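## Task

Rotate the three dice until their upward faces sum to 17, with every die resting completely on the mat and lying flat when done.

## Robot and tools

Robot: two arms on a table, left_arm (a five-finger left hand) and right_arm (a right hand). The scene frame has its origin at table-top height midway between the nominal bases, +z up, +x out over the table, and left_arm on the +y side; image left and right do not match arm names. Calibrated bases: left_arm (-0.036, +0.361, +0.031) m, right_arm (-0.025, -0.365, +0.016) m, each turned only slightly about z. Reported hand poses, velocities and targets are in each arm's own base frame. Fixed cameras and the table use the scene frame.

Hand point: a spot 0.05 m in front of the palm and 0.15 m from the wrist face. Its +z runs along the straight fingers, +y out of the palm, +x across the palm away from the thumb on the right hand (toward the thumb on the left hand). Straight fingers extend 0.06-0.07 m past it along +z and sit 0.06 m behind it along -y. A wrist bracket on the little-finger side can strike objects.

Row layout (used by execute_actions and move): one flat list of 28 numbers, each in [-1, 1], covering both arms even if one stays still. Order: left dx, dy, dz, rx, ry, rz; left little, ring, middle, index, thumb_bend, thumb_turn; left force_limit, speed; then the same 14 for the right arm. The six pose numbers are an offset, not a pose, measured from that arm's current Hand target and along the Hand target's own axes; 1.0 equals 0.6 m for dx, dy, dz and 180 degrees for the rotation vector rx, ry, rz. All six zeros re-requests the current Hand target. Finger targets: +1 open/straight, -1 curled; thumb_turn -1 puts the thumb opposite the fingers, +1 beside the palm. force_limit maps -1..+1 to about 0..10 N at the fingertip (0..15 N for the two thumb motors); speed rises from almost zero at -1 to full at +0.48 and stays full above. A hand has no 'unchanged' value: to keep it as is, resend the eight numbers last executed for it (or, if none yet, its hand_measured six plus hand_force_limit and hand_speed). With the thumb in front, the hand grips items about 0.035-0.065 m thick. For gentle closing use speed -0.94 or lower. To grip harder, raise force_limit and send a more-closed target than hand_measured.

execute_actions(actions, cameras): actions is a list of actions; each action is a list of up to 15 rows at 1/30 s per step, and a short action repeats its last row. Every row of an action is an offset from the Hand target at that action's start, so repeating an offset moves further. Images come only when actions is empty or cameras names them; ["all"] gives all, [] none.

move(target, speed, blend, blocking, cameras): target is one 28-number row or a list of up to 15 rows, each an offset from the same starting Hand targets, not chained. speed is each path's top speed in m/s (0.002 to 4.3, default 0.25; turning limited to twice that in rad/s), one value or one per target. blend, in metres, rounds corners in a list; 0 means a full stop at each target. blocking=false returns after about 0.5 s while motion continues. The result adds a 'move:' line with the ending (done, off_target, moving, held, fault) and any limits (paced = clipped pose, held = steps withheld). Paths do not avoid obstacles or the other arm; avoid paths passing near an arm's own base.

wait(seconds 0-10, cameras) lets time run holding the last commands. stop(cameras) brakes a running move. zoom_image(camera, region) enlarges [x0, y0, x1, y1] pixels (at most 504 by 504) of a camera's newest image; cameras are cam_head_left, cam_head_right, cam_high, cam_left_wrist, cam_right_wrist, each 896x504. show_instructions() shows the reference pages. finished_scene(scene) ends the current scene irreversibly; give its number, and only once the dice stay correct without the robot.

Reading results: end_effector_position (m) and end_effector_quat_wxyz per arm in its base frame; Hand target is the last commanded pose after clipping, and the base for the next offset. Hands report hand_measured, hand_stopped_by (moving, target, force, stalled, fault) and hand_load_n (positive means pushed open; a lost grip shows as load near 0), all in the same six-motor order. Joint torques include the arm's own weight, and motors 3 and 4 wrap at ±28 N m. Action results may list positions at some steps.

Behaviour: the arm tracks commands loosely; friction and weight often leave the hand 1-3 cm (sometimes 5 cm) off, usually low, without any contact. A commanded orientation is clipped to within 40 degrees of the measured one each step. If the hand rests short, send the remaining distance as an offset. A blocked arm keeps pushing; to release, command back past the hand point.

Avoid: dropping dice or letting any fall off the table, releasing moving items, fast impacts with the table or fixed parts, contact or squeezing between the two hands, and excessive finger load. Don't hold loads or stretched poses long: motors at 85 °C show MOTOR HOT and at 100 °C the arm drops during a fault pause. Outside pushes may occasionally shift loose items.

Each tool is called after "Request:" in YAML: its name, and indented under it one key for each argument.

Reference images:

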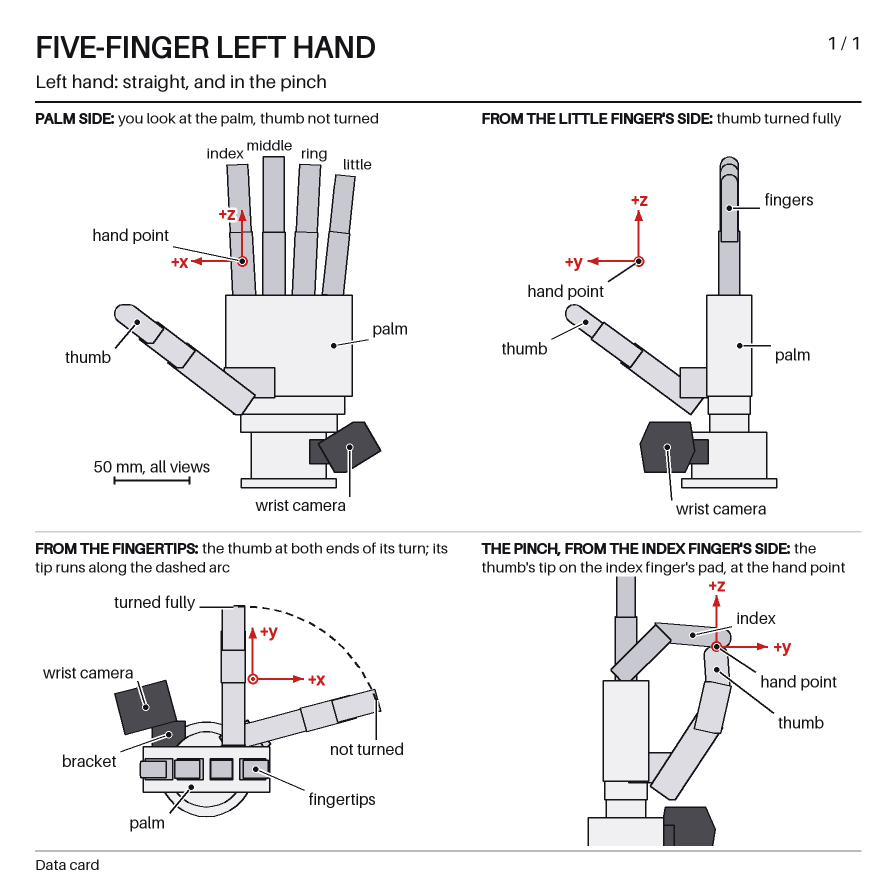

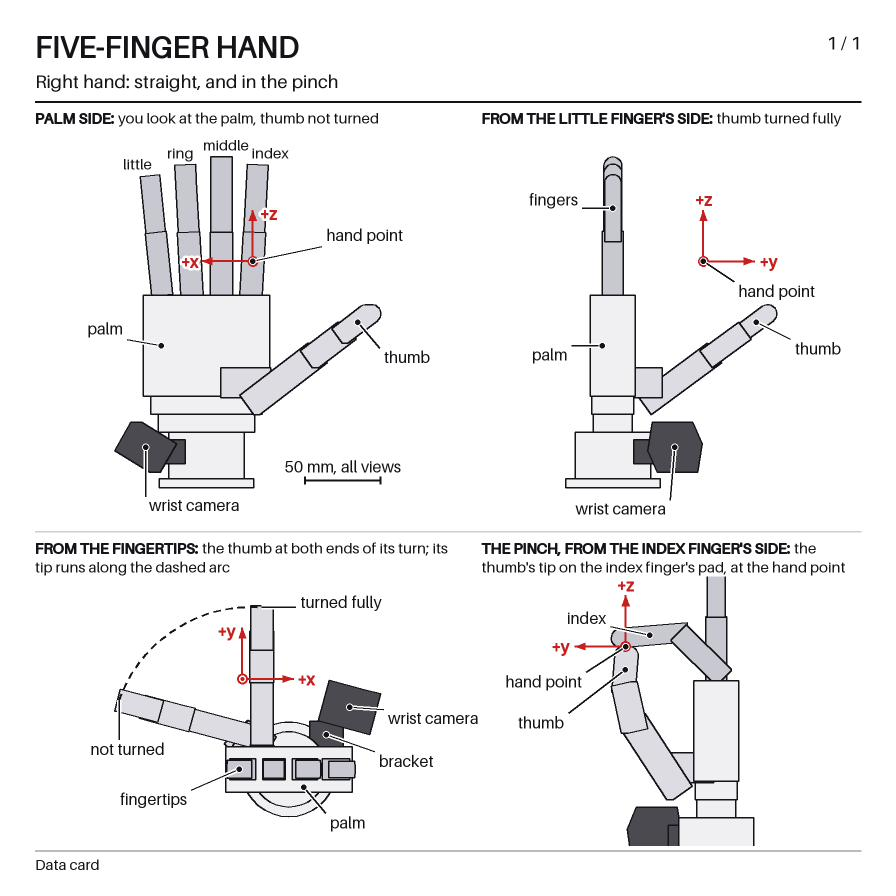

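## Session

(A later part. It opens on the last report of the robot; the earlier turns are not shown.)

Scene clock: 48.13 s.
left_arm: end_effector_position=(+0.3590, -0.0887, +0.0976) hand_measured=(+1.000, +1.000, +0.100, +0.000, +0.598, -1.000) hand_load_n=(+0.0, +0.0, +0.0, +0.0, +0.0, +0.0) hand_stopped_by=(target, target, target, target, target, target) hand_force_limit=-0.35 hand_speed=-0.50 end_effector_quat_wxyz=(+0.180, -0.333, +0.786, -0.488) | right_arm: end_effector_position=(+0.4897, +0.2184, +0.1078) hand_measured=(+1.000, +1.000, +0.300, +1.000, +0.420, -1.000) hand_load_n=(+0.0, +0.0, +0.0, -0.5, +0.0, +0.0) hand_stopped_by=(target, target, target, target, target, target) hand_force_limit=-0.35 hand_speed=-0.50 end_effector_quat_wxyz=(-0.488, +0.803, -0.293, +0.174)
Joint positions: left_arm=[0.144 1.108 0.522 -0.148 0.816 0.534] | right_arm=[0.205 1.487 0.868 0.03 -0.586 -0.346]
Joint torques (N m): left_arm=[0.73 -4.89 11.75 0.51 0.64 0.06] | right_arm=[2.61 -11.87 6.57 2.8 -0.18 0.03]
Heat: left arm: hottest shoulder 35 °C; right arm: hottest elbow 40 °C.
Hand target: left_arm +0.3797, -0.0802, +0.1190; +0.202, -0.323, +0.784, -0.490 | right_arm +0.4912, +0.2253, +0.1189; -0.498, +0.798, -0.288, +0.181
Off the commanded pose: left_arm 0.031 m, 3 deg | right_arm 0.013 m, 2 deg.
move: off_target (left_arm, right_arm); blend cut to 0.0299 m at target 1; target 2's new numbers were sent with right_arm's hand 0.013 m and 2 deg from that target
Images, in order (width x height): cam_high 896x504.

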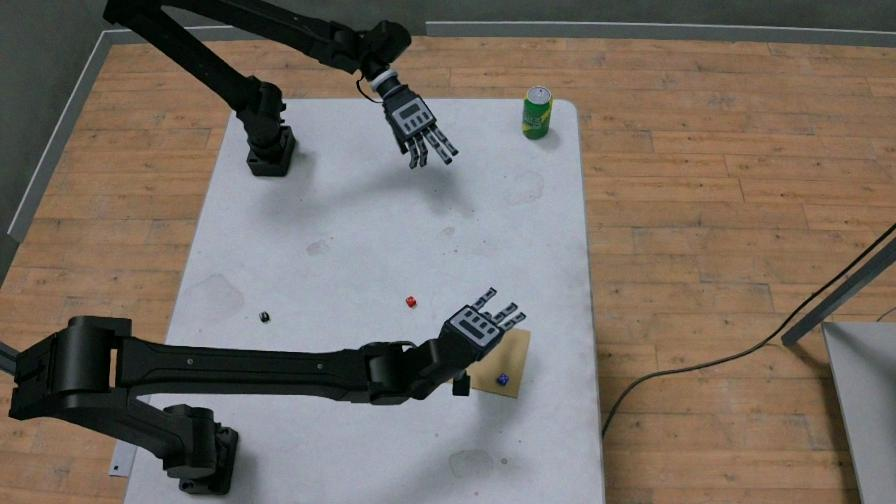

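Request:
move:
  target:
    - [0,0,0,0,0,0,1,1,0.1,0,0.6,-1,-0.35,-0.5,-0.2835,-0.0091,0.0186,-0.0228,0.1654,-0.2277,1,1,0.3,1,0.42,-1,-0.35,-0.5]
    - [0,0,0,0,0,0,1,1,0.1,0,0.6,-1,-0.35,-0.5,-0.2835,0.0793,0.0617,-0.0228,0.1654,-0.2277,1,1,0.3,1,0.42,-1,-0.35,-0.5]
  speed: [0.35,0.2]
  blend: [0.02,0]
  cameras: ["cam_right_wrist","cam_high"]

Scene clock: 51.10 s.
left_arm: end_effector_position=(+0.3590, -0.0887, +0.0976) hand_measured=(+1.000, +1.000, +0.100, +0.000, +0.598, -1.000) hand_load_n=(+0.0, +0.0, +0.0, +0.0, +0.0, +0.0) hand_stopped_by=(target, target, target, target, target, target) hand_force_limit=-0.35 hand_speed=-0.50 end_effector_quat_wxyz=(+0.180, -0.333, +0.786, -0.488) | right_arm: end_effector_position=(+0.3689, +0.3371, +0.0557) hand_measured=(+1.000, +1.000, +0.300, +1.000, +0.420, -1.000) hand_load_n=(+0.0, +0.0, +0.0, +0.0, +0.0, +0.0) hand_stopped_by=(target, target, target, target, target, target) hand_force_limit=-0.35 hand_speed=-0.50 end_effector_quat_wxyz=(-0.282, +0.796, -0.123, +0.521)
Joint positions: left_arm=[0.144 1.108 0.522 -0.148 0.816 0.534] | right_arm=[0.993 1.543 0.587 0.583 0.616 -0.699]
Joint torques (N m): left_arm=[0.73 -4.89 11.74 0.51 0.65 0.06] | right_arm=[2.55 -8.82 5.35 2.99 0.4 -0.28]
Heat: left arm: hottest shoulder 35 °C; right arm: hottest elbow 40 °C.
Hand target: left_arm +0.3797, -0.0802, +0.1190; +0.202, -0.323, +0.784, -0.490 | right_arm +0.3683, +0.3436, +0.0595; -0.287, +0.792, -0.115, +0.526
Off the commanded pose: left_arm 0.031 m, 3 deg | right_arm 0.007 m, 1 deg.
move: off_target (left_arm)
Images, in order (width x height): cam_high 896x504, cam_right_wrist 896x504.

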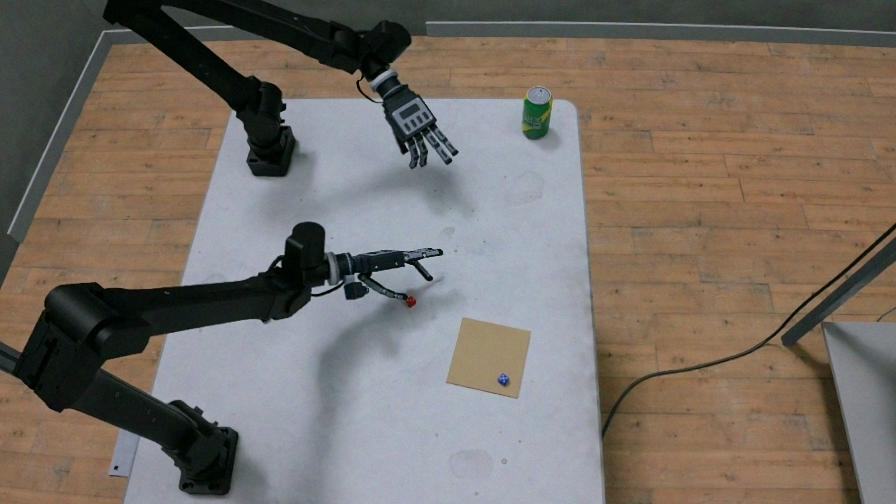

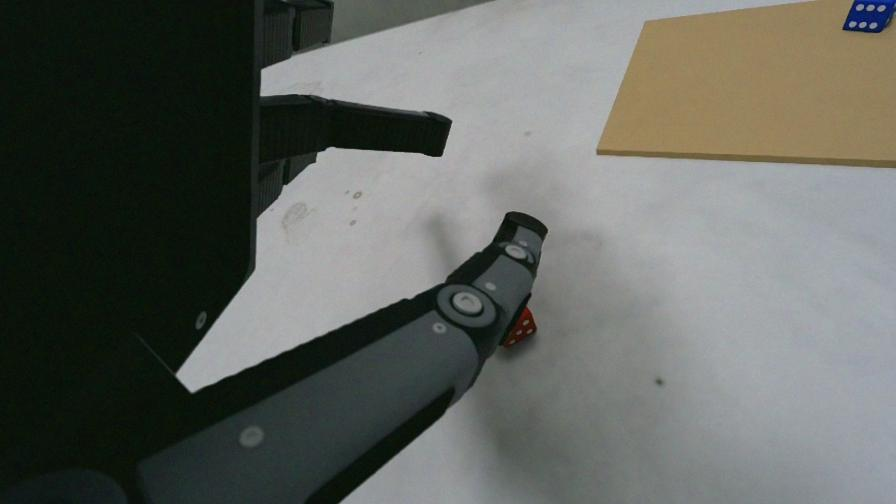

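Request:
zoom_image:
  camera: "cam_right_wrist"
  region: [430, 180, 630, 380]

Request:
zoom_image:
  camera: "cam_high"
  region: [340, 220, 460, 340]

Scaled by 2.520 from the camera's 896x504 image, which has a finer 1280x720 frame.

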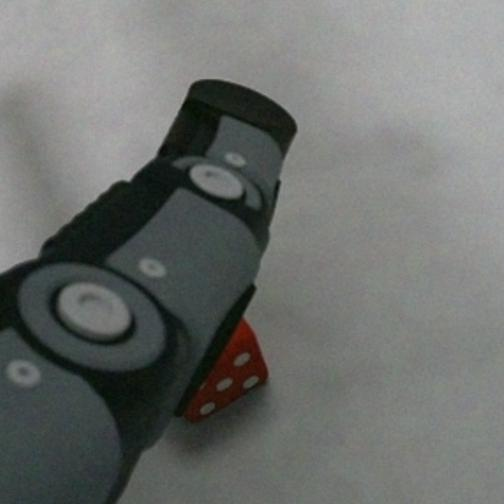

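Scaled by 4.200 from the camera's 896x504 image, which has a finer 1280x720 frame.

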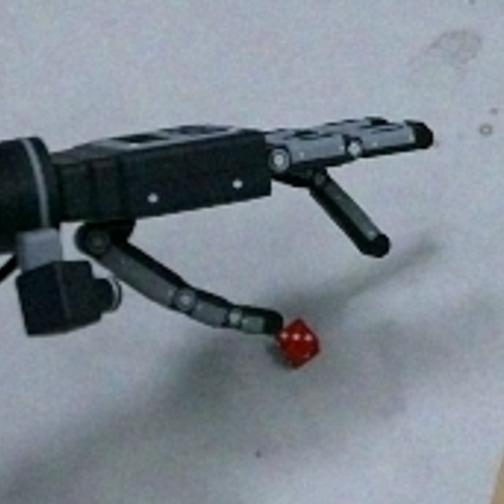

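Request:
move:
  target: [0,0,0,0,0,0,1,1,0.1,0,0.6,-1,-0.35,-0.5,-0.0384,0.0113,-0.0093,0,0,0,1,1,0.3,1,0.42,-1,-0.35,-0.5]
  speed: 0.1
  cameras: ["cam_right_wrist","cam_high"]

Request:
zoom_image:
  camera: "cam_high"
  region: [340, 220, 460, 340]

Scene clock: 53.83 s.
left_arm: end_effector_position=(+0.3590, -0.0887, +0.0976) hand_measured=(+1.000, +1.000, +0.100, +0.000, +0.598, -1.000) hand_load_n=(+0.0, +0.0, +0.0, +0.0, +0.0, +0.0) hand_stopped_by=(target, target, target, target, target, target) hand_force_limit=-0.35 hand_speed=-0.50 end_effector_quat_wxyz=(+0.180, -0.333, +0.786, -0.488) | right_arm: end_effector_position=(+0.3575, +0.3412, +0.0397) hand_measured=(+1.000, +1.000, +0.300, +1.000, +0.420, -1.000) hand_load_n=(+0.0, +0.0, +0.0, +0.0, +0.0, +0.5) hand_stopped_by=(target, target, target, target, target, target) hand_force_limit=-0.35 hand_speed=-0.50 end_effector_quat_wxyz=(-0.280, +0.795, -0.118, +0.525)
Joint positions: left_arm=[0.144 1.108 0.522 -0.148 0.816 0.534] | right_arm=[1.029 1.592 0.569 0.649 0.651 -0.7]
Joint torques (N m): left_arm=[0.73 -4.89 11.75 0.51 0.65 0.06] | right_arm=[2.67 -8.64 4.77 2.82 0.42 -0.14]
Heat: left arm: hottest shoulder 35 °C; right arm: hottest elbow 40 °C.
Hand target: left_arm +0.3797, -0.0802, +0.1190; +0.202, -0.323, +0.784, -0.490 | right_arm +0.3544, +0.3474, +0.0396; -0.287, +0.792, -0.115, +0.526
Off the commanded pose: left_arm 0.031 m, 3 deg | right_arm 0.007 m, 1 deg.
move: off_target (left_arm)
Images, in order (width x height): cam_high 896x504, cam_right_wrist 896x504.

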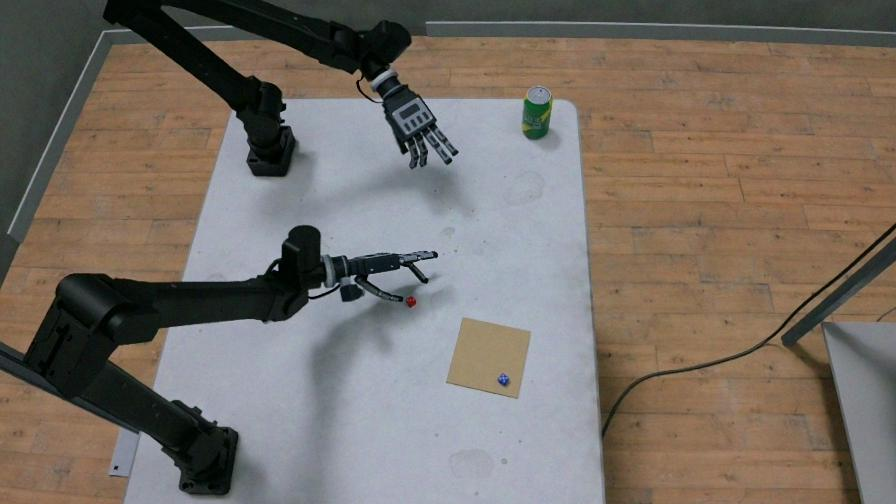

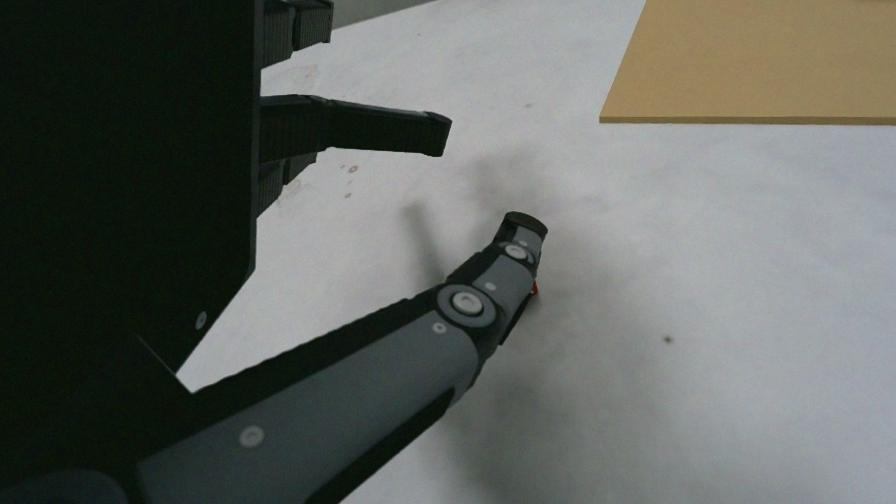

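Scaled by 4.200 from the camera's 896x504 image, which has a finer 1280x720 frame.

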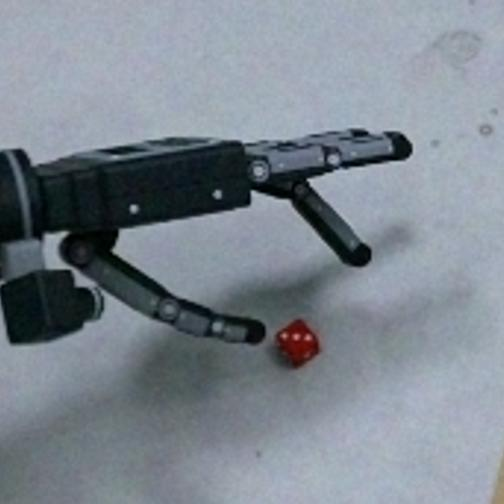

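Request:
move:
  target: [0,0,0,0,0,0,1,1,0.1,0,0.6,-1,-0.35,-0.5,-0.0276,0.0228,0.0260,0,0,0,1,1,0.3,1,0.42,-1,-0.35,-0.5]
  speed: 0.1
  cameras: ["cam_right_wrist","cam_high","cam_head_right"]

Request:
zoom_image:
  camera: "cam_high"
  region: [340, 220, 460, 340]

Scene clock: 56.03 s.
left_arm: end_effector_position=(+0.3590, -0.0887, +0.0976) hand_measured=(+1.000, +1.000, +0.100, +0.000, +0.598, -1.000) hand_load_n=(+0.0, +0.0, +0.0, +0.5, +0.0, +0.0) hand_stopped_by=(target, target, target, target, target, target) hand_force_limit=-0.35 hand_speed=-0.50 end_effector_quat_wxyz=(+0.180, -0.333, +0.786, -0.488) | right_arm: end_effector_position=(+0.3585, +0.3456, +0.0119) hand_measured=(+1.000, +1.000, +0.300, +1.000, +0.420, -1.000) hand_load_n=(+0.0, +0.0, +0.0, +0.0, +0.0, +0.5) hand_stopped_by=(target, target, target, target, target, target) hand_force_limit=-0.35 hand_speed=-0.50 end_effector_quat_wxyz=(-0.282, +0.797, -0.115, +0.522)
Joint positions: left_arm=[0.144 1.108 0.522 -0.148 0.816 0.534] | right_arm=[1.029 1.689 0.569 0.741 0.642 -0.7]
Joint torques (N m): left_arm=[0.73 -4.89 11.74 0.53 0.64 0.06] | right_arm=[1.2 -9.29 4.75 2.95 0.13 -0.21]
Heat: left arm: hottest shoulder 35 °C; right arm: hottest elbow 40 °C.
Hand target: left_arm +0.3797, -0.0802, +0.1190; +0.202, -0.323, +0.784, -0.490 | right_arm +0.3632, +0.3496, +0.0146; -0.287, +0.792, -0.115, +0.526
Off the commanded pose: left_arm 0.031 m, 3 deg | right_arm 0.007 m, 1 deg.
move: off_target (left_arm)
Images, in order (width x height): cam_head_right 896x504, cam_high 896x504, cam_right_wrist 896x504.

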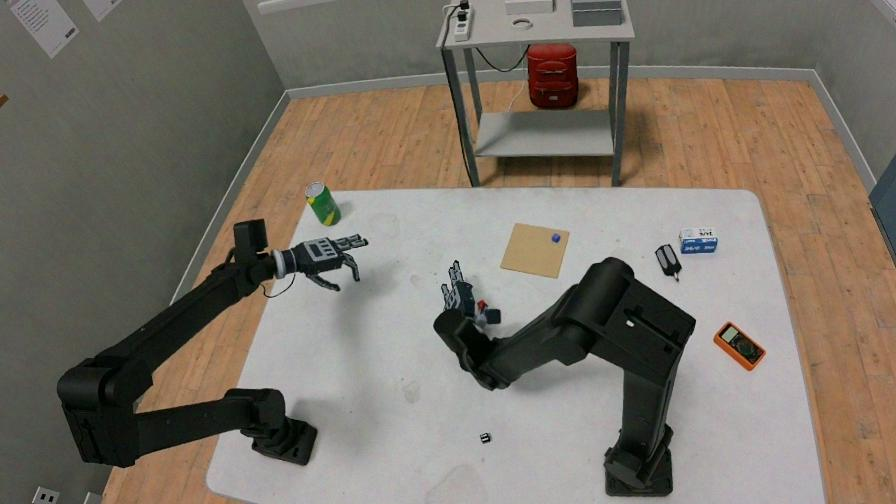

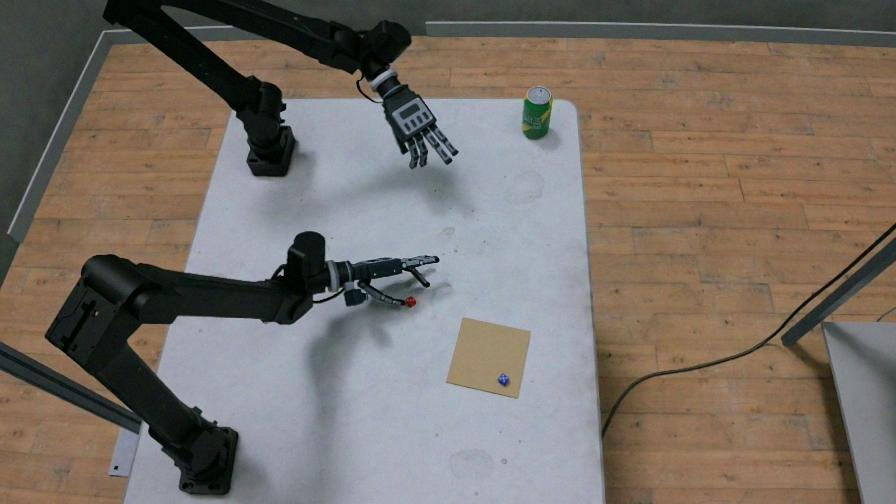

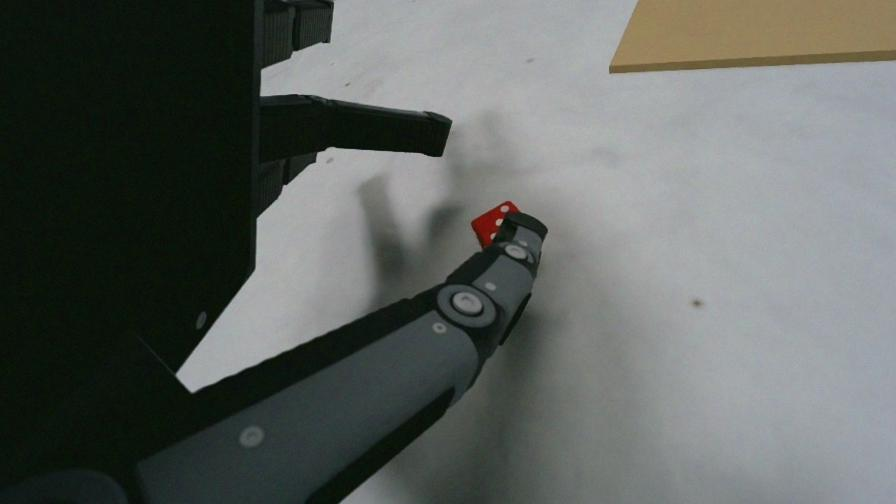

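Scaled by 4.200 from the camera's 896x504 image, which has a finer 1280x720 frame.

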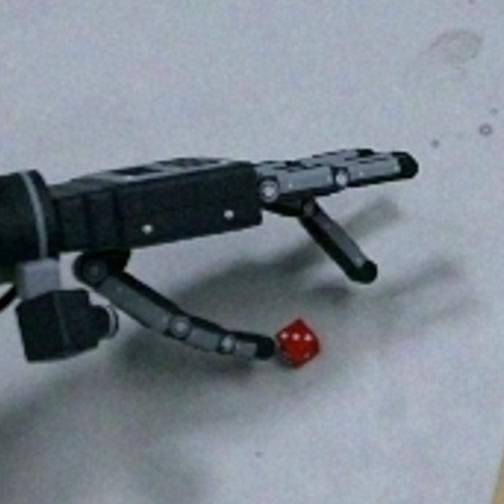

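Request:
move:
  target: [0,0,0,0,0,0,1,1,0.1,0,0.6,-1,-0.35,-0.5,-0.0183,0.0163,0.0117,0,0,0,1,1,0.3,1,0.42,-1,-0.35,-0.5]
  speed: 0.06
  cameras: ["cam_right_wrist","cam_high"]

Request:
zoom_image:
  camera: "cam_high"
  region: [340, 220, 460, 340]

Scene clock: 57.40 s.
left_arm: end_effector_position=(+0.3590, -0.0887, +0.0976) hand_measured=(+1.000, +1.000, +0.100, +0.000, +0.598, -1.000) hand_load_n=(+0.0, +0.0, +0.0, +0.0, +0.0, +0.0) hand_stopped_by=(target, target, target, target, target, target) hand_force_limit=-0.35 hand_speed=-0.50 end_effector_quat_wxyz=(+0.180, -0.333, +0.786, -0.488) | right_arm: end_effector_position=(+0.3588, +0.3476, -0.0039) hand_measured=(+1.000, +1.000, +0.300, +1.000, +0.420, -1.000) hand_load_n=(+0.0, +0.0, +0.0, +0.0, +0.0, +0.0) hand_stopped_by=(target, target, target, target, target, target) hand_force_limit=-0.35 hand_speed=-0.50 end_effector_quat_wxyz=(-0.284, +0.797, -0.113, +0.521)
Joint positions: left_arm=[0.144 1.108 0.522 -0.148 0.816 0.534] | right_arm=[1.028 1.745 0.569 0.8 0.635 -0.7]
Joint torques (N m): left_arm=[0.73 -4.89 11.75 0.53 0.64 0.06] | right_arm=[0.56 -9.58 4.49 3.14 0.13 -0.24]
Heat: left arm: hottest elbow 35 °C; right arm: hottest elbow 40 °C.
Hand target: left_arm +0.3797, -0.0802, +0.1190; +0.202, -0.323, +0.784, -0.490 | right_arm +0.3662, +0.3492, -0.0016; -0.287, +0.792, -0.115, +0.526
Off the commanded pose: left_arm 0.031 m, 3 deg | right_arm 0.008 m, 1 deg.
move: off_target (left_arm)
Images, in order (width x height): cam_high 896x504, cam_right_wrist 896x504.

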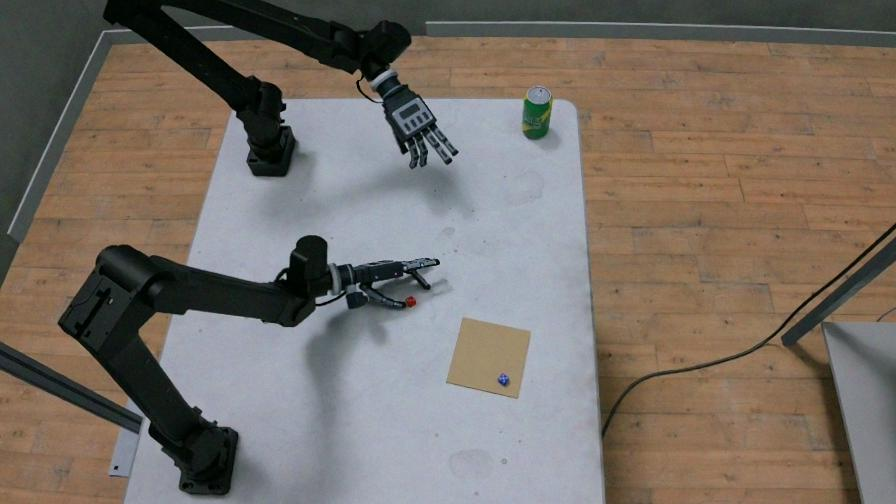

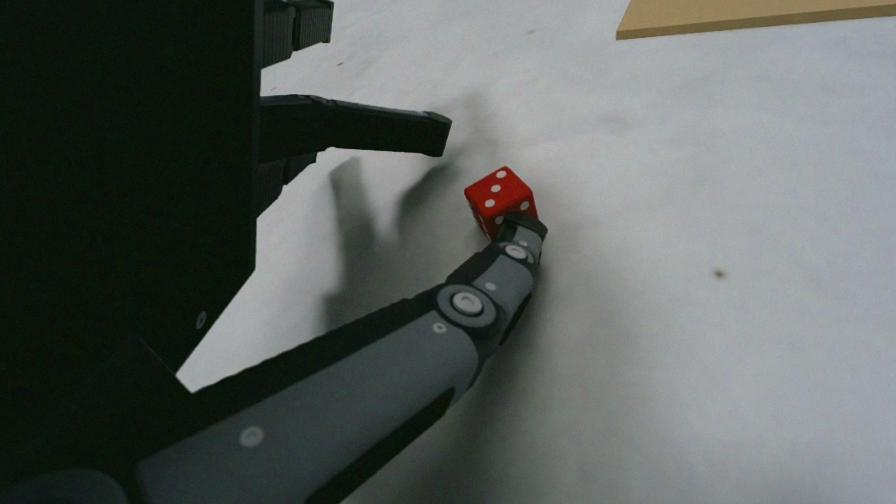

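Scaled by 4.200 from the camera's 896x504 image, which has a finer 1280x720 frame.

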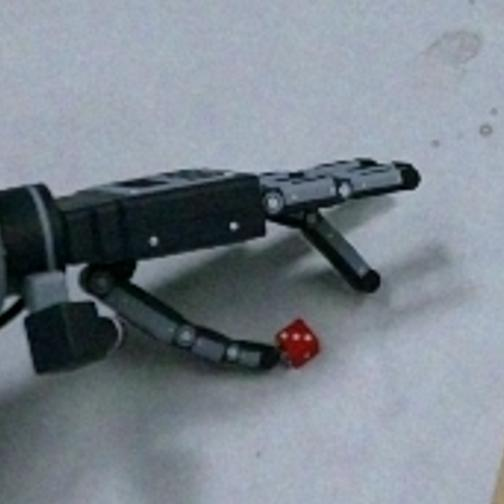

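Request:
move:
  target: [0,0,0,0,0,0,1,1,0.1,0,0.6,-1,-0.35,-0.5,-0.0025,0.0019,0.0009,0,0,0,1,1,-0.35,1,0.1,-1,-0.35,-0.88]
  speed: 0.06
  cameras: ["cam_right_wrist"]

Scene clock: 59.03 s.
left_arm: end_effector_position=(+0.3590, -0.0887, +0.0976) hand_measured=(+1.000, +1.000, +0.100, +0.000, +0.598, -1.000) hand_load_n=(+0.0, +0.0, +0.0, +0.0, +0.0, +0.0) hand_stopped_by=(target, target, target, target, target, target) hand_force_limit=-0.35 hand_speed=-0.50 end_effector_quat_wxyz=(+0.180, -0.333, +0.786, -0.488) | right_arm: end_effector_position=(+0.3590, +0.3479, -0.0048) hand_measured=(+1.000, +1.000, -0.054, +1.000, +0.212, -1.000) hand_load_n=(+0.0, +0.0, +7.5, +0.0, +5.0, -0.5) hand_stopped_by=(target, target, force, target, force, target) hand_force_limit=-0.35 hand_speed=-0.88 end_effector_quat_wxyz=(-0.285, +0.796, -0.114, +0.521)
Joint positions: left_arm=[0.144 1.108 0.522 -0.148 0.816 0.534] | right_arm=[1.028 1.75 0.569 0.807 0.635 -0.7]
Joint torques (N m): left_arm=[0.73 -4.89 11.74 0.51 0.64 0.06] | right_arm=[0.67 -9.41 4.48 2.95 0.13 -0.24]
Heat: left arm: hottest elbow 35 °C; right arm: hottest elbow 40 °C.
Hand target: left_arm +0.3797, -0.0802, +0.1190; +0.202, -0.323, +0.784, -0.490 | right_arm +0.3662, +0.3492, -0.0034; -0.287, +0.792, -0.115, +0.526
Off the commanded pose: left_arm 0.031 m, 3 deg | right_arm 0.007 m, 1 deg.
move: off_target (left_arm)
Images, in order (width x height): cam_right_wrist 896x504.

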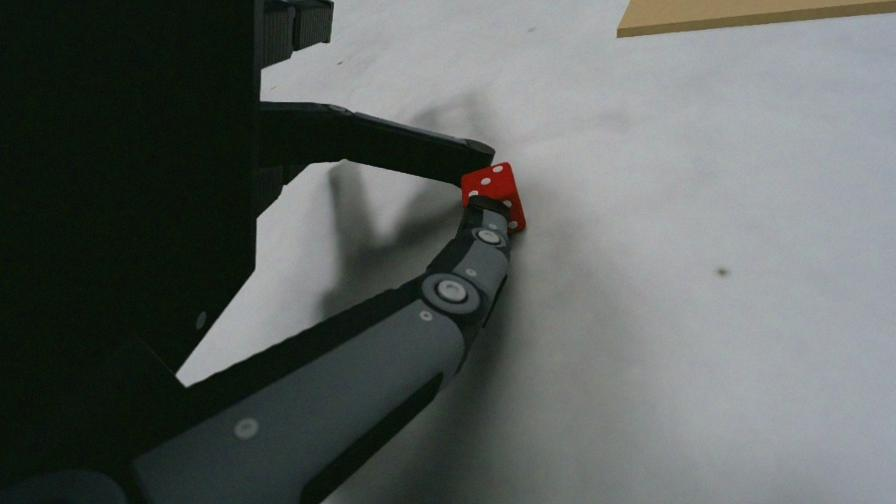

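Request:
zoom_image:
  camera: "cam_right_wrist"
  region: [420, 110, 580, 270]

Scaled by 3.150 from the camera's 896x504 image, which has a finer 1280x720 frame.

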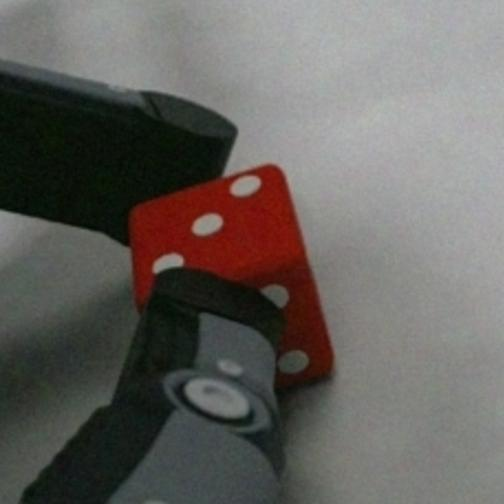

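Request:
move:
  target: [0,0,0,0,0,0,1,1,0.1,0,0.6,-1,-0.35,-0.5,0,0,0,0,0,0,1,1,0.3,1,0.42,-1,-0.35,-0.5]
  speed: 0.06
  cameras: ["cam_right_wrist"]

Request:
zoom_image:
  camera: "cam_right_wrist"
  region: [420, 110, 580, 270]

Scene clock: 65.37 s.
left_arm: end_effector_position=(+0.3590, -0.0887, +0.0976) hand_measured=(+1.000, +1.000, +0.100, +0.000, +0.598, -1.000) hand_load_n=(+0.0, +0.0, +0.0, +0.0, +0.0, +0.0) hand_stopped_by=(target, target, target, target, target, target) hand_force_limit=-0.35 hand_speed=-0.50 end_effector_quat_wxyz=(+0.180, -0.333, +0.786, -0.488) | right_arm: end_effector_position=(+0.3590, +0.3479, -0.0048) hand_measured=(+1.000, +1.000, +0.300, +1.000, +0.420, -1.000) hand_load_n=(+0.0, +0.0, +0.0, +0.0, -0.5, +0.0) hand_stopped_by=(target, target, target, target, target, target) hand_force_limit=-0.35 hand_speed=-0.50 end_effector_quat_wxyz=(-0.285, +0.796, -0.114, +0.521)
Joint positions: left_arm=[0.144 1.108 0.522 -0.148 0.816 0.534] | right_arm=[1.028 1.75 0.569 0.807 0.635 -0.7]
Joint torques (N m): left_arm=[0.73 -4.95 11.75 0.51 0.65 0.06] | right_arm=[0.56 -9.47 4.55 2.95 0.13 -0.24]
Heat: left arm: hottest elbow 36 °C; right arm: hottest elbow 39 °C.
Hand target: left_arm +0.3797, -0.0802, +0.1190; +0.202, -0.323, +0.784, -0.490 | right_arm +0.3662, +0.3492, -0.0034; -0.287, +0.792, -0.115, +0.526
Off the commanded pose: left_arm 0.031 m, 3 deg | right_arm 0.007 m, 1 deg.
move: off_target (left_arm)
Images, in order (width x height): cam_right_wrist 896x504.

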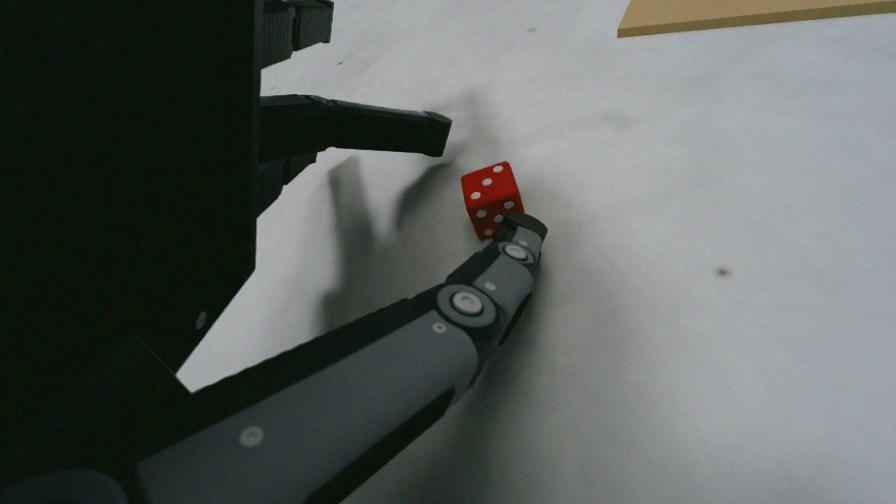

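Scaled by 3.150 from the camera's 896x504 image, which has a finer 1280x720 frame.

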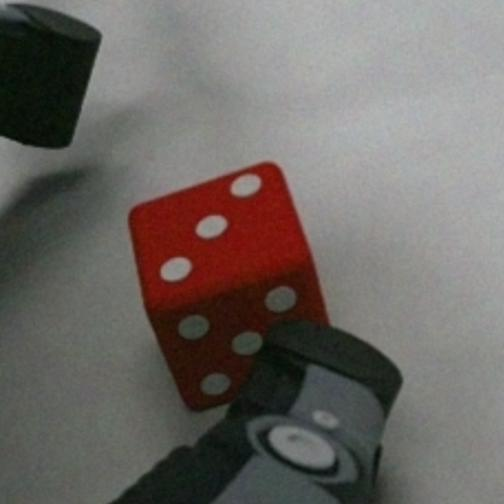

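Request:
move:
  target:
    - [0,0,0,0,0,0,1,1,0.1,0,0.6,-1,-0.35,-0.5,0.0153,-0.0098,0.0036,-0.0426,0.0321,0.0157,1,1,0.0,1,0.44,-1,-0.35,-0.5]
    - [0,0,0,0,0,0,1,1,0.1,0,0.6,-1,-0.35,-0.5,0.0003,0.0018,0.0092,-0.0426,0.0321,0.0157,1,1,0.0,1,0.44,-1,-0.35,-0.5]
  speed: 0.08
  cameras: ["cam_right_wrist"]

Request:
zoom_image:
  camera: "cam_right_wrist"
  region: [420, 110, 580, 270]

Scene clock: 68.50 s.
left_arm: end_effector_position=(+0.3590, -0.0887, +0.0976) hand_measured=(+1.000, +1.000, +0.100, +0.000, +0.598, -1.000) hand_load_n=(+0.0, +0.0, +0.0, +0.0, +0.0, +0.0) hand_stopped_by=(target, target, target, target, target, target) hand_force_limit=-0.35 hand_speed=-0.50 end_effector_quat_wxyz=(+0.180, -0.333, +0.786, -0.488) | right_arm: end_effector_position=(+0.3696, +0.3345, -0.0056) hand_measured=(+1.000, +1.000, +0.000, +1.000, +0.440, -1.000) hand_load_n=(+0.0, +0.0, +0.0, +0.0, +0.0, -1.0) hand_stopped_by=(target, target, target, target, target, target) hand_force_limit=-0.35 hand_speed=-0.50 end_effector_quat_wxyz=(-0.223, +0.784, -0.178, +0.551)
Joint positions: left_arm=[0.144 1.108 0.522 -0.148 0.816 0.534] | right_arm=[1.042 1.776 0.639 0.688 0.828 -0.62]
Joint torques (N m): left_arm=[0.73 -4.89 11.75 0.51 0.65 0.06] | right_arm=[2.55 -9.64 5.57 2.69 0.27 0.01]
Heat: left arm: hottest elbow 36 °C; right arm: hottest elbow 39 °C.
Hand target: left_arm +0.3797, -0.0802, +0.1190; +0.202, -0.323, +0.784, -0.490 | right_arm +0.3714, +0.3503, -0.0054; -0.240, +0.779, -0.184, +0.549
Off the commanded pose: left_arm 0.031 m, 3 deg | right_arm 0.016 m, 2 deg.
move: off_target (left_arm, right_arm)
Images, in order (width x height): cam_right_wrist 896x504.

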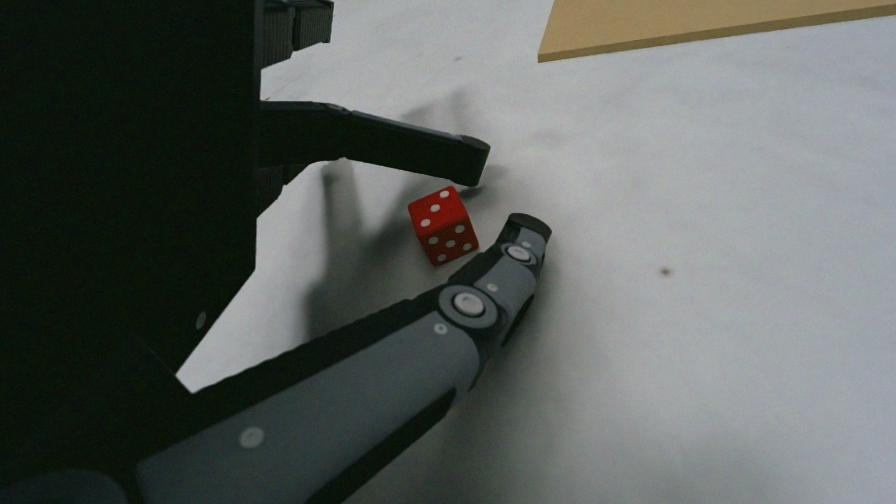

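Scaled by 3.150 from the camera's 896x504 image, which has a finer 1280x720 frame.

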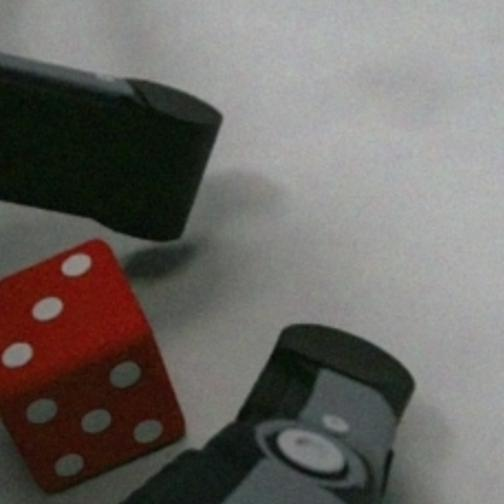

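Request:
move:
  target:
    - [0,0,0,0,0,0,1,1,0.1,0,0.6,-1,-0.35,-0.5,0.0319,-0.0241,-0.0118,0,0,0,1,1,0.0,1,0.44,-1,-0.35,-0.5]
    - [0,0,0,0,0,0,1,1,0.1,0,0.6,-1,-0.35,-0.5,0.0157,-0.0434,-0.0162,0,0,0,1,1,0.0,1,0.44,-1,-0.35,-0.5]
    - [0,0,0,0,0,0,1,1,0.1,0,0.6,-1,-0.35,-0.5,0.0029,-0.0338,-0.0115,0,0,0,1,1,0.0,1,0.44,-1,-0.35,-0.5]
  speed: 0.1
  blend: [0.005,0.005,0]
  cameras: ["cam_right_wrist"]

Scene clock: 70.30 s.
left_arm: end_effector_position=(+0.3590, -0.0887, +0.0976) hand_measured=(+1.000, +1.000, +0.100, +0.000, +0.598, -1.000) hand_load_n=(+0.0, +0.0, +0.0, +0.0, +0.0, +0.0) hand_stopped_by=(target, target, target, target, target, target) hand_force_limit=-0.35 hand_speed=-0.50 end_effector_quat_wxyz=(+0.180, -0.333, +0.786, -0.488) | right_arm: end_effector_position=(+0.3641, +0.3495, +0.0065) hand_measured=(+1.000, +1.000, +0.000, +1.000, +0.440, -1.000) hand_load_n=(+0.0, +0.0, +0.0, +0.0, +0.0, +0.0) hand_stopped_by=(target, target, target, target, target, target) hand_force_limit=-0.35 hand_speed=-0.50 end_effector_quat_wxyz=(-0.228, +0.783, -0.178, +0.550)
Joint positions: left_arm=[0.144 1.108 0.522 -0.148 0.816 0.534] | right_arm=[1.071 1.751 0.665 0.632 0.849 -0.602]
Joint torques (N m): left_arm=[0.73 -4.89 11.74 0.53 0.64 0.06] | right_arm=[2.55 -10.23 6.19 1.76 0.54 -0.01]
Heat: left arm: hottest elbow 36 °C; right arm: hottest elbow 39 °C.
Hand target: left_arm +0.3797, -0.0802, +0.1190; +0.202, -0.323, +0.784, -0.490 | right_arm +0.3659, +0.3646, +0.0096; -0.240, +0.779, -0.184, +0.550
Off the commanded pose: left_arm 0.031 m, 3 deg | right_arm 0.016 m, 2 deg.
move: off_target (left_arm, right_arm)
Images, in order (width x height): cam_right_wrist 896x504.

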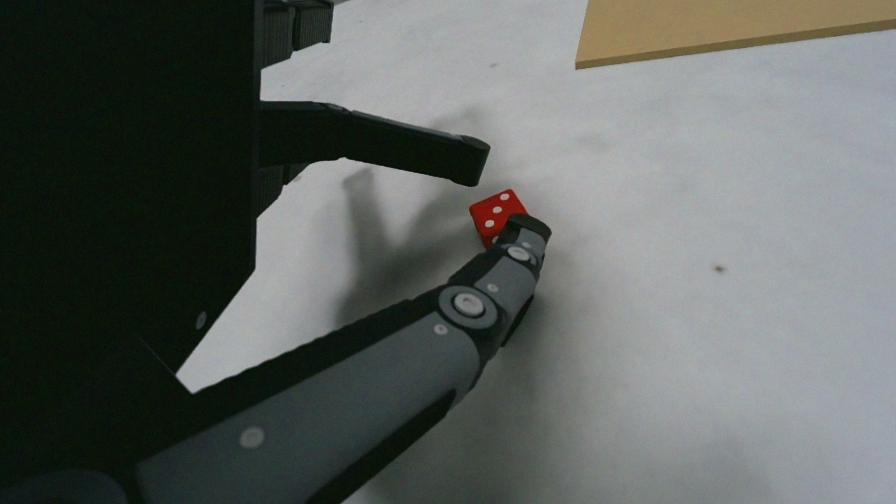

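Request:
move:
  target:
    - [0,0,0,0,0,0,1,1,0.1,0,0.6,-1,-0.35,-0.5,-0.0102,0.0115,0.0111,0,0,0,1,1,0.0,1,0.44,-1,-0.35,-0.5]
  speed: 0.08
  cameras: ["cam_right_wrist"]

Request:
zoom_image:
  camera: "cam_right_wrist"
  region: [420, 110, 580, 270]

Scene clock: 71.50 s.
left_arm: end_effector_position=(+0.3590, -0.0887, +0.0976) hand_measured=(+1.000, +1.000, +0.100, +0.000, +0.598, -1.000) hand_load_n=(+0.0, +0.0, +0.0, +0.0, +0.0, +0.0) hand_stopped_by=(target, target, target, target, target, target) hand_force_limit=-0.35 hand_speed=-0.50 end_effector_quat_wxyz=(+0.180, -0.333, +0.786, -0.488) | right_arm: end_effector_position=(+0.3634, +0.3488, -0.0050) hand_measured=(+1.000, +1.000, +0.000, +1.000, +0.440, -1.000) hand_load_n=(+0.0, +0.0, +0.0, +0.0, +0.0, +0.0) hand_stopped_by=(target, target, target, target, target, target) hand_force_limit=-0.35 hand_speed=-0.50 end_effector_quat_wxyz=(-0.223, +0.787, -0.175, +0.548)
Joint positions: left_arm=[0.144 1.108 0.522 -0.148 0.816 0.534] | right_arm=[1.071 1.782 0.667 0.646 0.847 -0.602]
Joint torques (N m): left_arm=[0.73 -4.84 11.74 0.51 0.64 0.06] | right_arm=[1.61 -9.93 5.97 2.76 0.22 -0.04]
Heat: left arm: hottest elbow 36 °C; right arm: hottest elbow 39 °C.
Hand target: left_arm +0.3797, -0.0802, +0.1190; +0.202, -0.323, +0.784, -0.490 | right_arm +0.3700, +0.3634, -0.0010; -0.240, +0.779, -0.184, +0.550
Off the commanded pose: left_arm 0.031 m, 3 deg | right_arm 0.017 m, 2 deg.
move: off_target (left_arm, right_arm)
Images, in order (width x height): cam_right_wrist 896x504.

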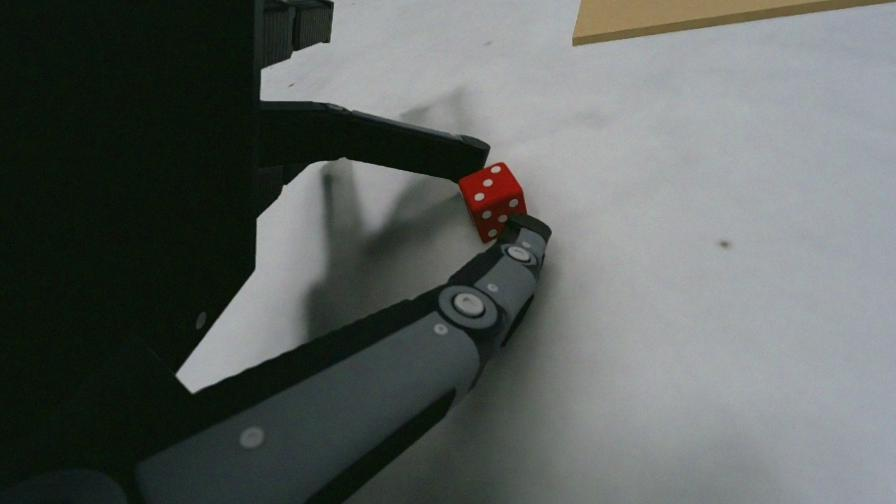

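Scaled by 3.150 from the camera's 896x504 image, which has a finer 1280x720 frame.

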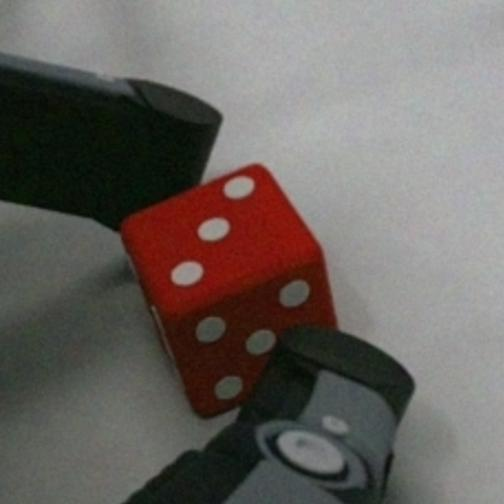

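Request:
move:
  target:
    - [0,0,0,0,0,0,1,1,0.1,0,0.6,-1,-0.35,-0.5,0,0,0,0,0,0,1,1,-0.35,1,0.2,-1,-0.35,-0.88]
  speed: 0.08
  cameras: ["cam_right_wrist"]

Request:
zoom_image:
  camera: "cam_right_wrist"
  region: [420, 110, 580, 270]

Scene clock: 72.40 s.
left_arm: end_effector_position=(+0.3590, -0.0887, +0.0976) hand_measured=(+1.000, +1.000, +0.100, +0.000, +0.598, -1.000) hand_load_n=(+0.0, +0.0, +0.0, +0.0, +0.0, +0.0) hand_stopped_by=(target, target, target, target, target, target) hand_force_limit=-0.35 hand_speed=-0.50 end_effector_quat_wxyz=(+0.180, -0.333, +0.786, -0.488) | right_arm: end_effector_position=(+0.3633, +0.3488, -0.0059) hand_measured=(+1.000, +1.000, -0.120, +1.000, +0.358, -1.000) hand_load_n=(+0.0, +0.0, +6.5, +0.0, +5.5, +0.5) hand_stopped_by=(target, target, force, target, force, target) hand_force_limit=-0.35 hand_speed=-0.88 end_effector_quat_wxyz=(-0.223, +0.787, -0.175, +0.548)
Joint positions: left_arm=[0.144 1.108 0.522 -0.148 0.816 0.534] | right_arm=[1.071 1.783 0.667 0.646 0.846 -0.602]
Joint torques (N m): left_arm=[0.73 -4.89 11.75 0.5 0.64 0.06] | right_arm=[1.67 -10.4 5.97 2.74 0.27 -0.04]
Heat: left arm: hottest elbow 36 °C; right arm: hottest elbow 39 °C.
Hand target: left_arm +0.3797, -0.0802, +0.1190; +0.202, -0.323, +0.784, -0.490 | right_arm +0.3699, +0.3635, -0.0011; -0.240, +0.779, -0.184, +0.549
Off the commanded pose: left_arm 0.031 m, 3 deg | right_arm 0.017 m, 2 deg.
move: off_target (left_arm, right_arm)
Images, in order (width x height): cam_right_wrist 896x504.

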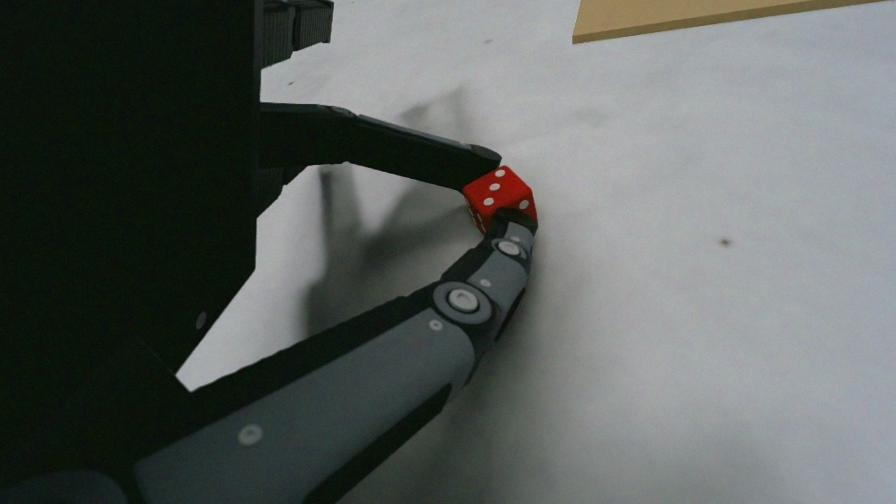

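Scaled by 3.150 from the camera's 896x504 image, which has a finer 1280x720 frame.

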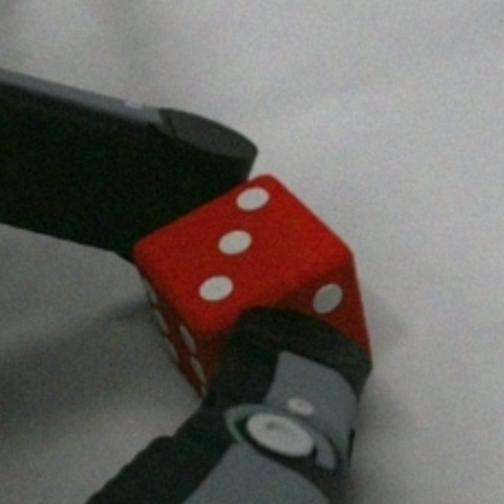

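Request:
move:
  target:
    - [0,0,0,0,0,0,1,1,0.1,0,0.6,-1,-0.35,-0.5,0.0894,-0.0674,-0.0329,0,0,0,1,1,-0.35,1,0.2,-1,-0.35,-0.88]
  speed: 0.15
  cameras: ["cam_right_wrist"]

Scene clock: 74.47 s.
left_arm: end_effector_position=(+0.3590, -0.0887, +0.0976) hand_measured=(+1.000, +1.000, +0.100, +0.000, +0.598, -1.000) hand_load_n=(+0.0, +0.0, +0.0, +0.0, +0.0, +0.0) hand_stopped_by=(target, target, target, target, target, target) hand_force_limit=-0.35 hand_speed=-0.50 end_effector_quat_wxyz=(+0.180, -0.333, +0.786, -0.488) | right_arm: end_effector_position=(+0.3645, +0.3512, +0.0578) hand_measured=(+1.000, +1.000, -0.120, +1.000, +0.358, -1.000) hand_load_n=(+0.0, -0.5, +6.5, +0.0, +5.5, +0.5) hand_stopped_by=(target, target, force, target, force, target) hand_force_limit=-0.35 hand_speed=-0.88 end_effector_quat_wxyz=(-0.228, +0.784, -0.177, +0.549)
Joint positions: left_arm=[0.144 1.108 0.522 -0.148 0.816 0.534] | right_arm=[1.071 1.604 0.693 0.453 0.846 -0.602]
Joint torques (N m): left_arm=[0.73 -4.89 11.75 0.51 0.65 0.06] | right_arm=[1.67 -10.7 7.31 1.32 0.3 -0.05]
Heat: left arm: hottest elbow 36 °C; right arm: hottest elbow 39 °C.
Hand target: left_arm +0.3797, -0.0802, +0.1190; +0.202, -0.323, +0.784, -0.490 | right_arm +0.3699, +0.3636, +0.0691; -0.240, +0.779, -0.184, +0.550
Off the commanded pose: left_arm 0.031 m, 3 deg | right_arm 0.017 m, 2 deg.
move: off_target (left_arm, right_arm)
Images, in order (width x height): cam_right_wrist 896x504.

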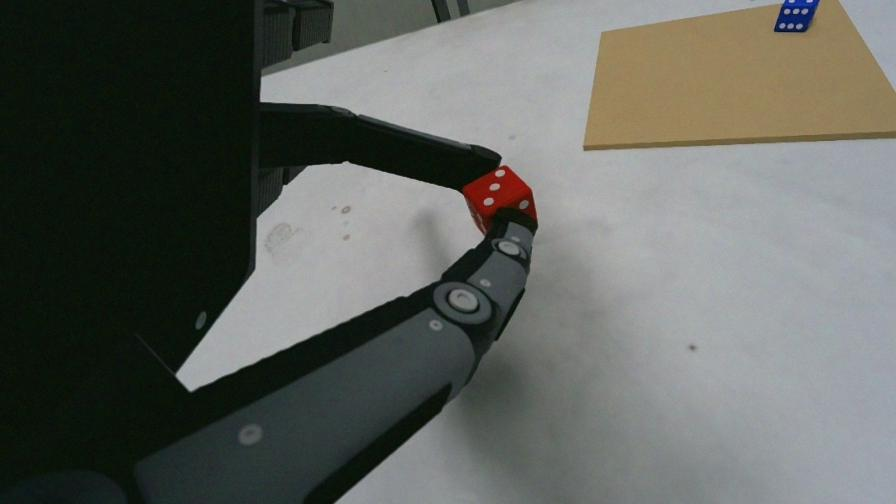

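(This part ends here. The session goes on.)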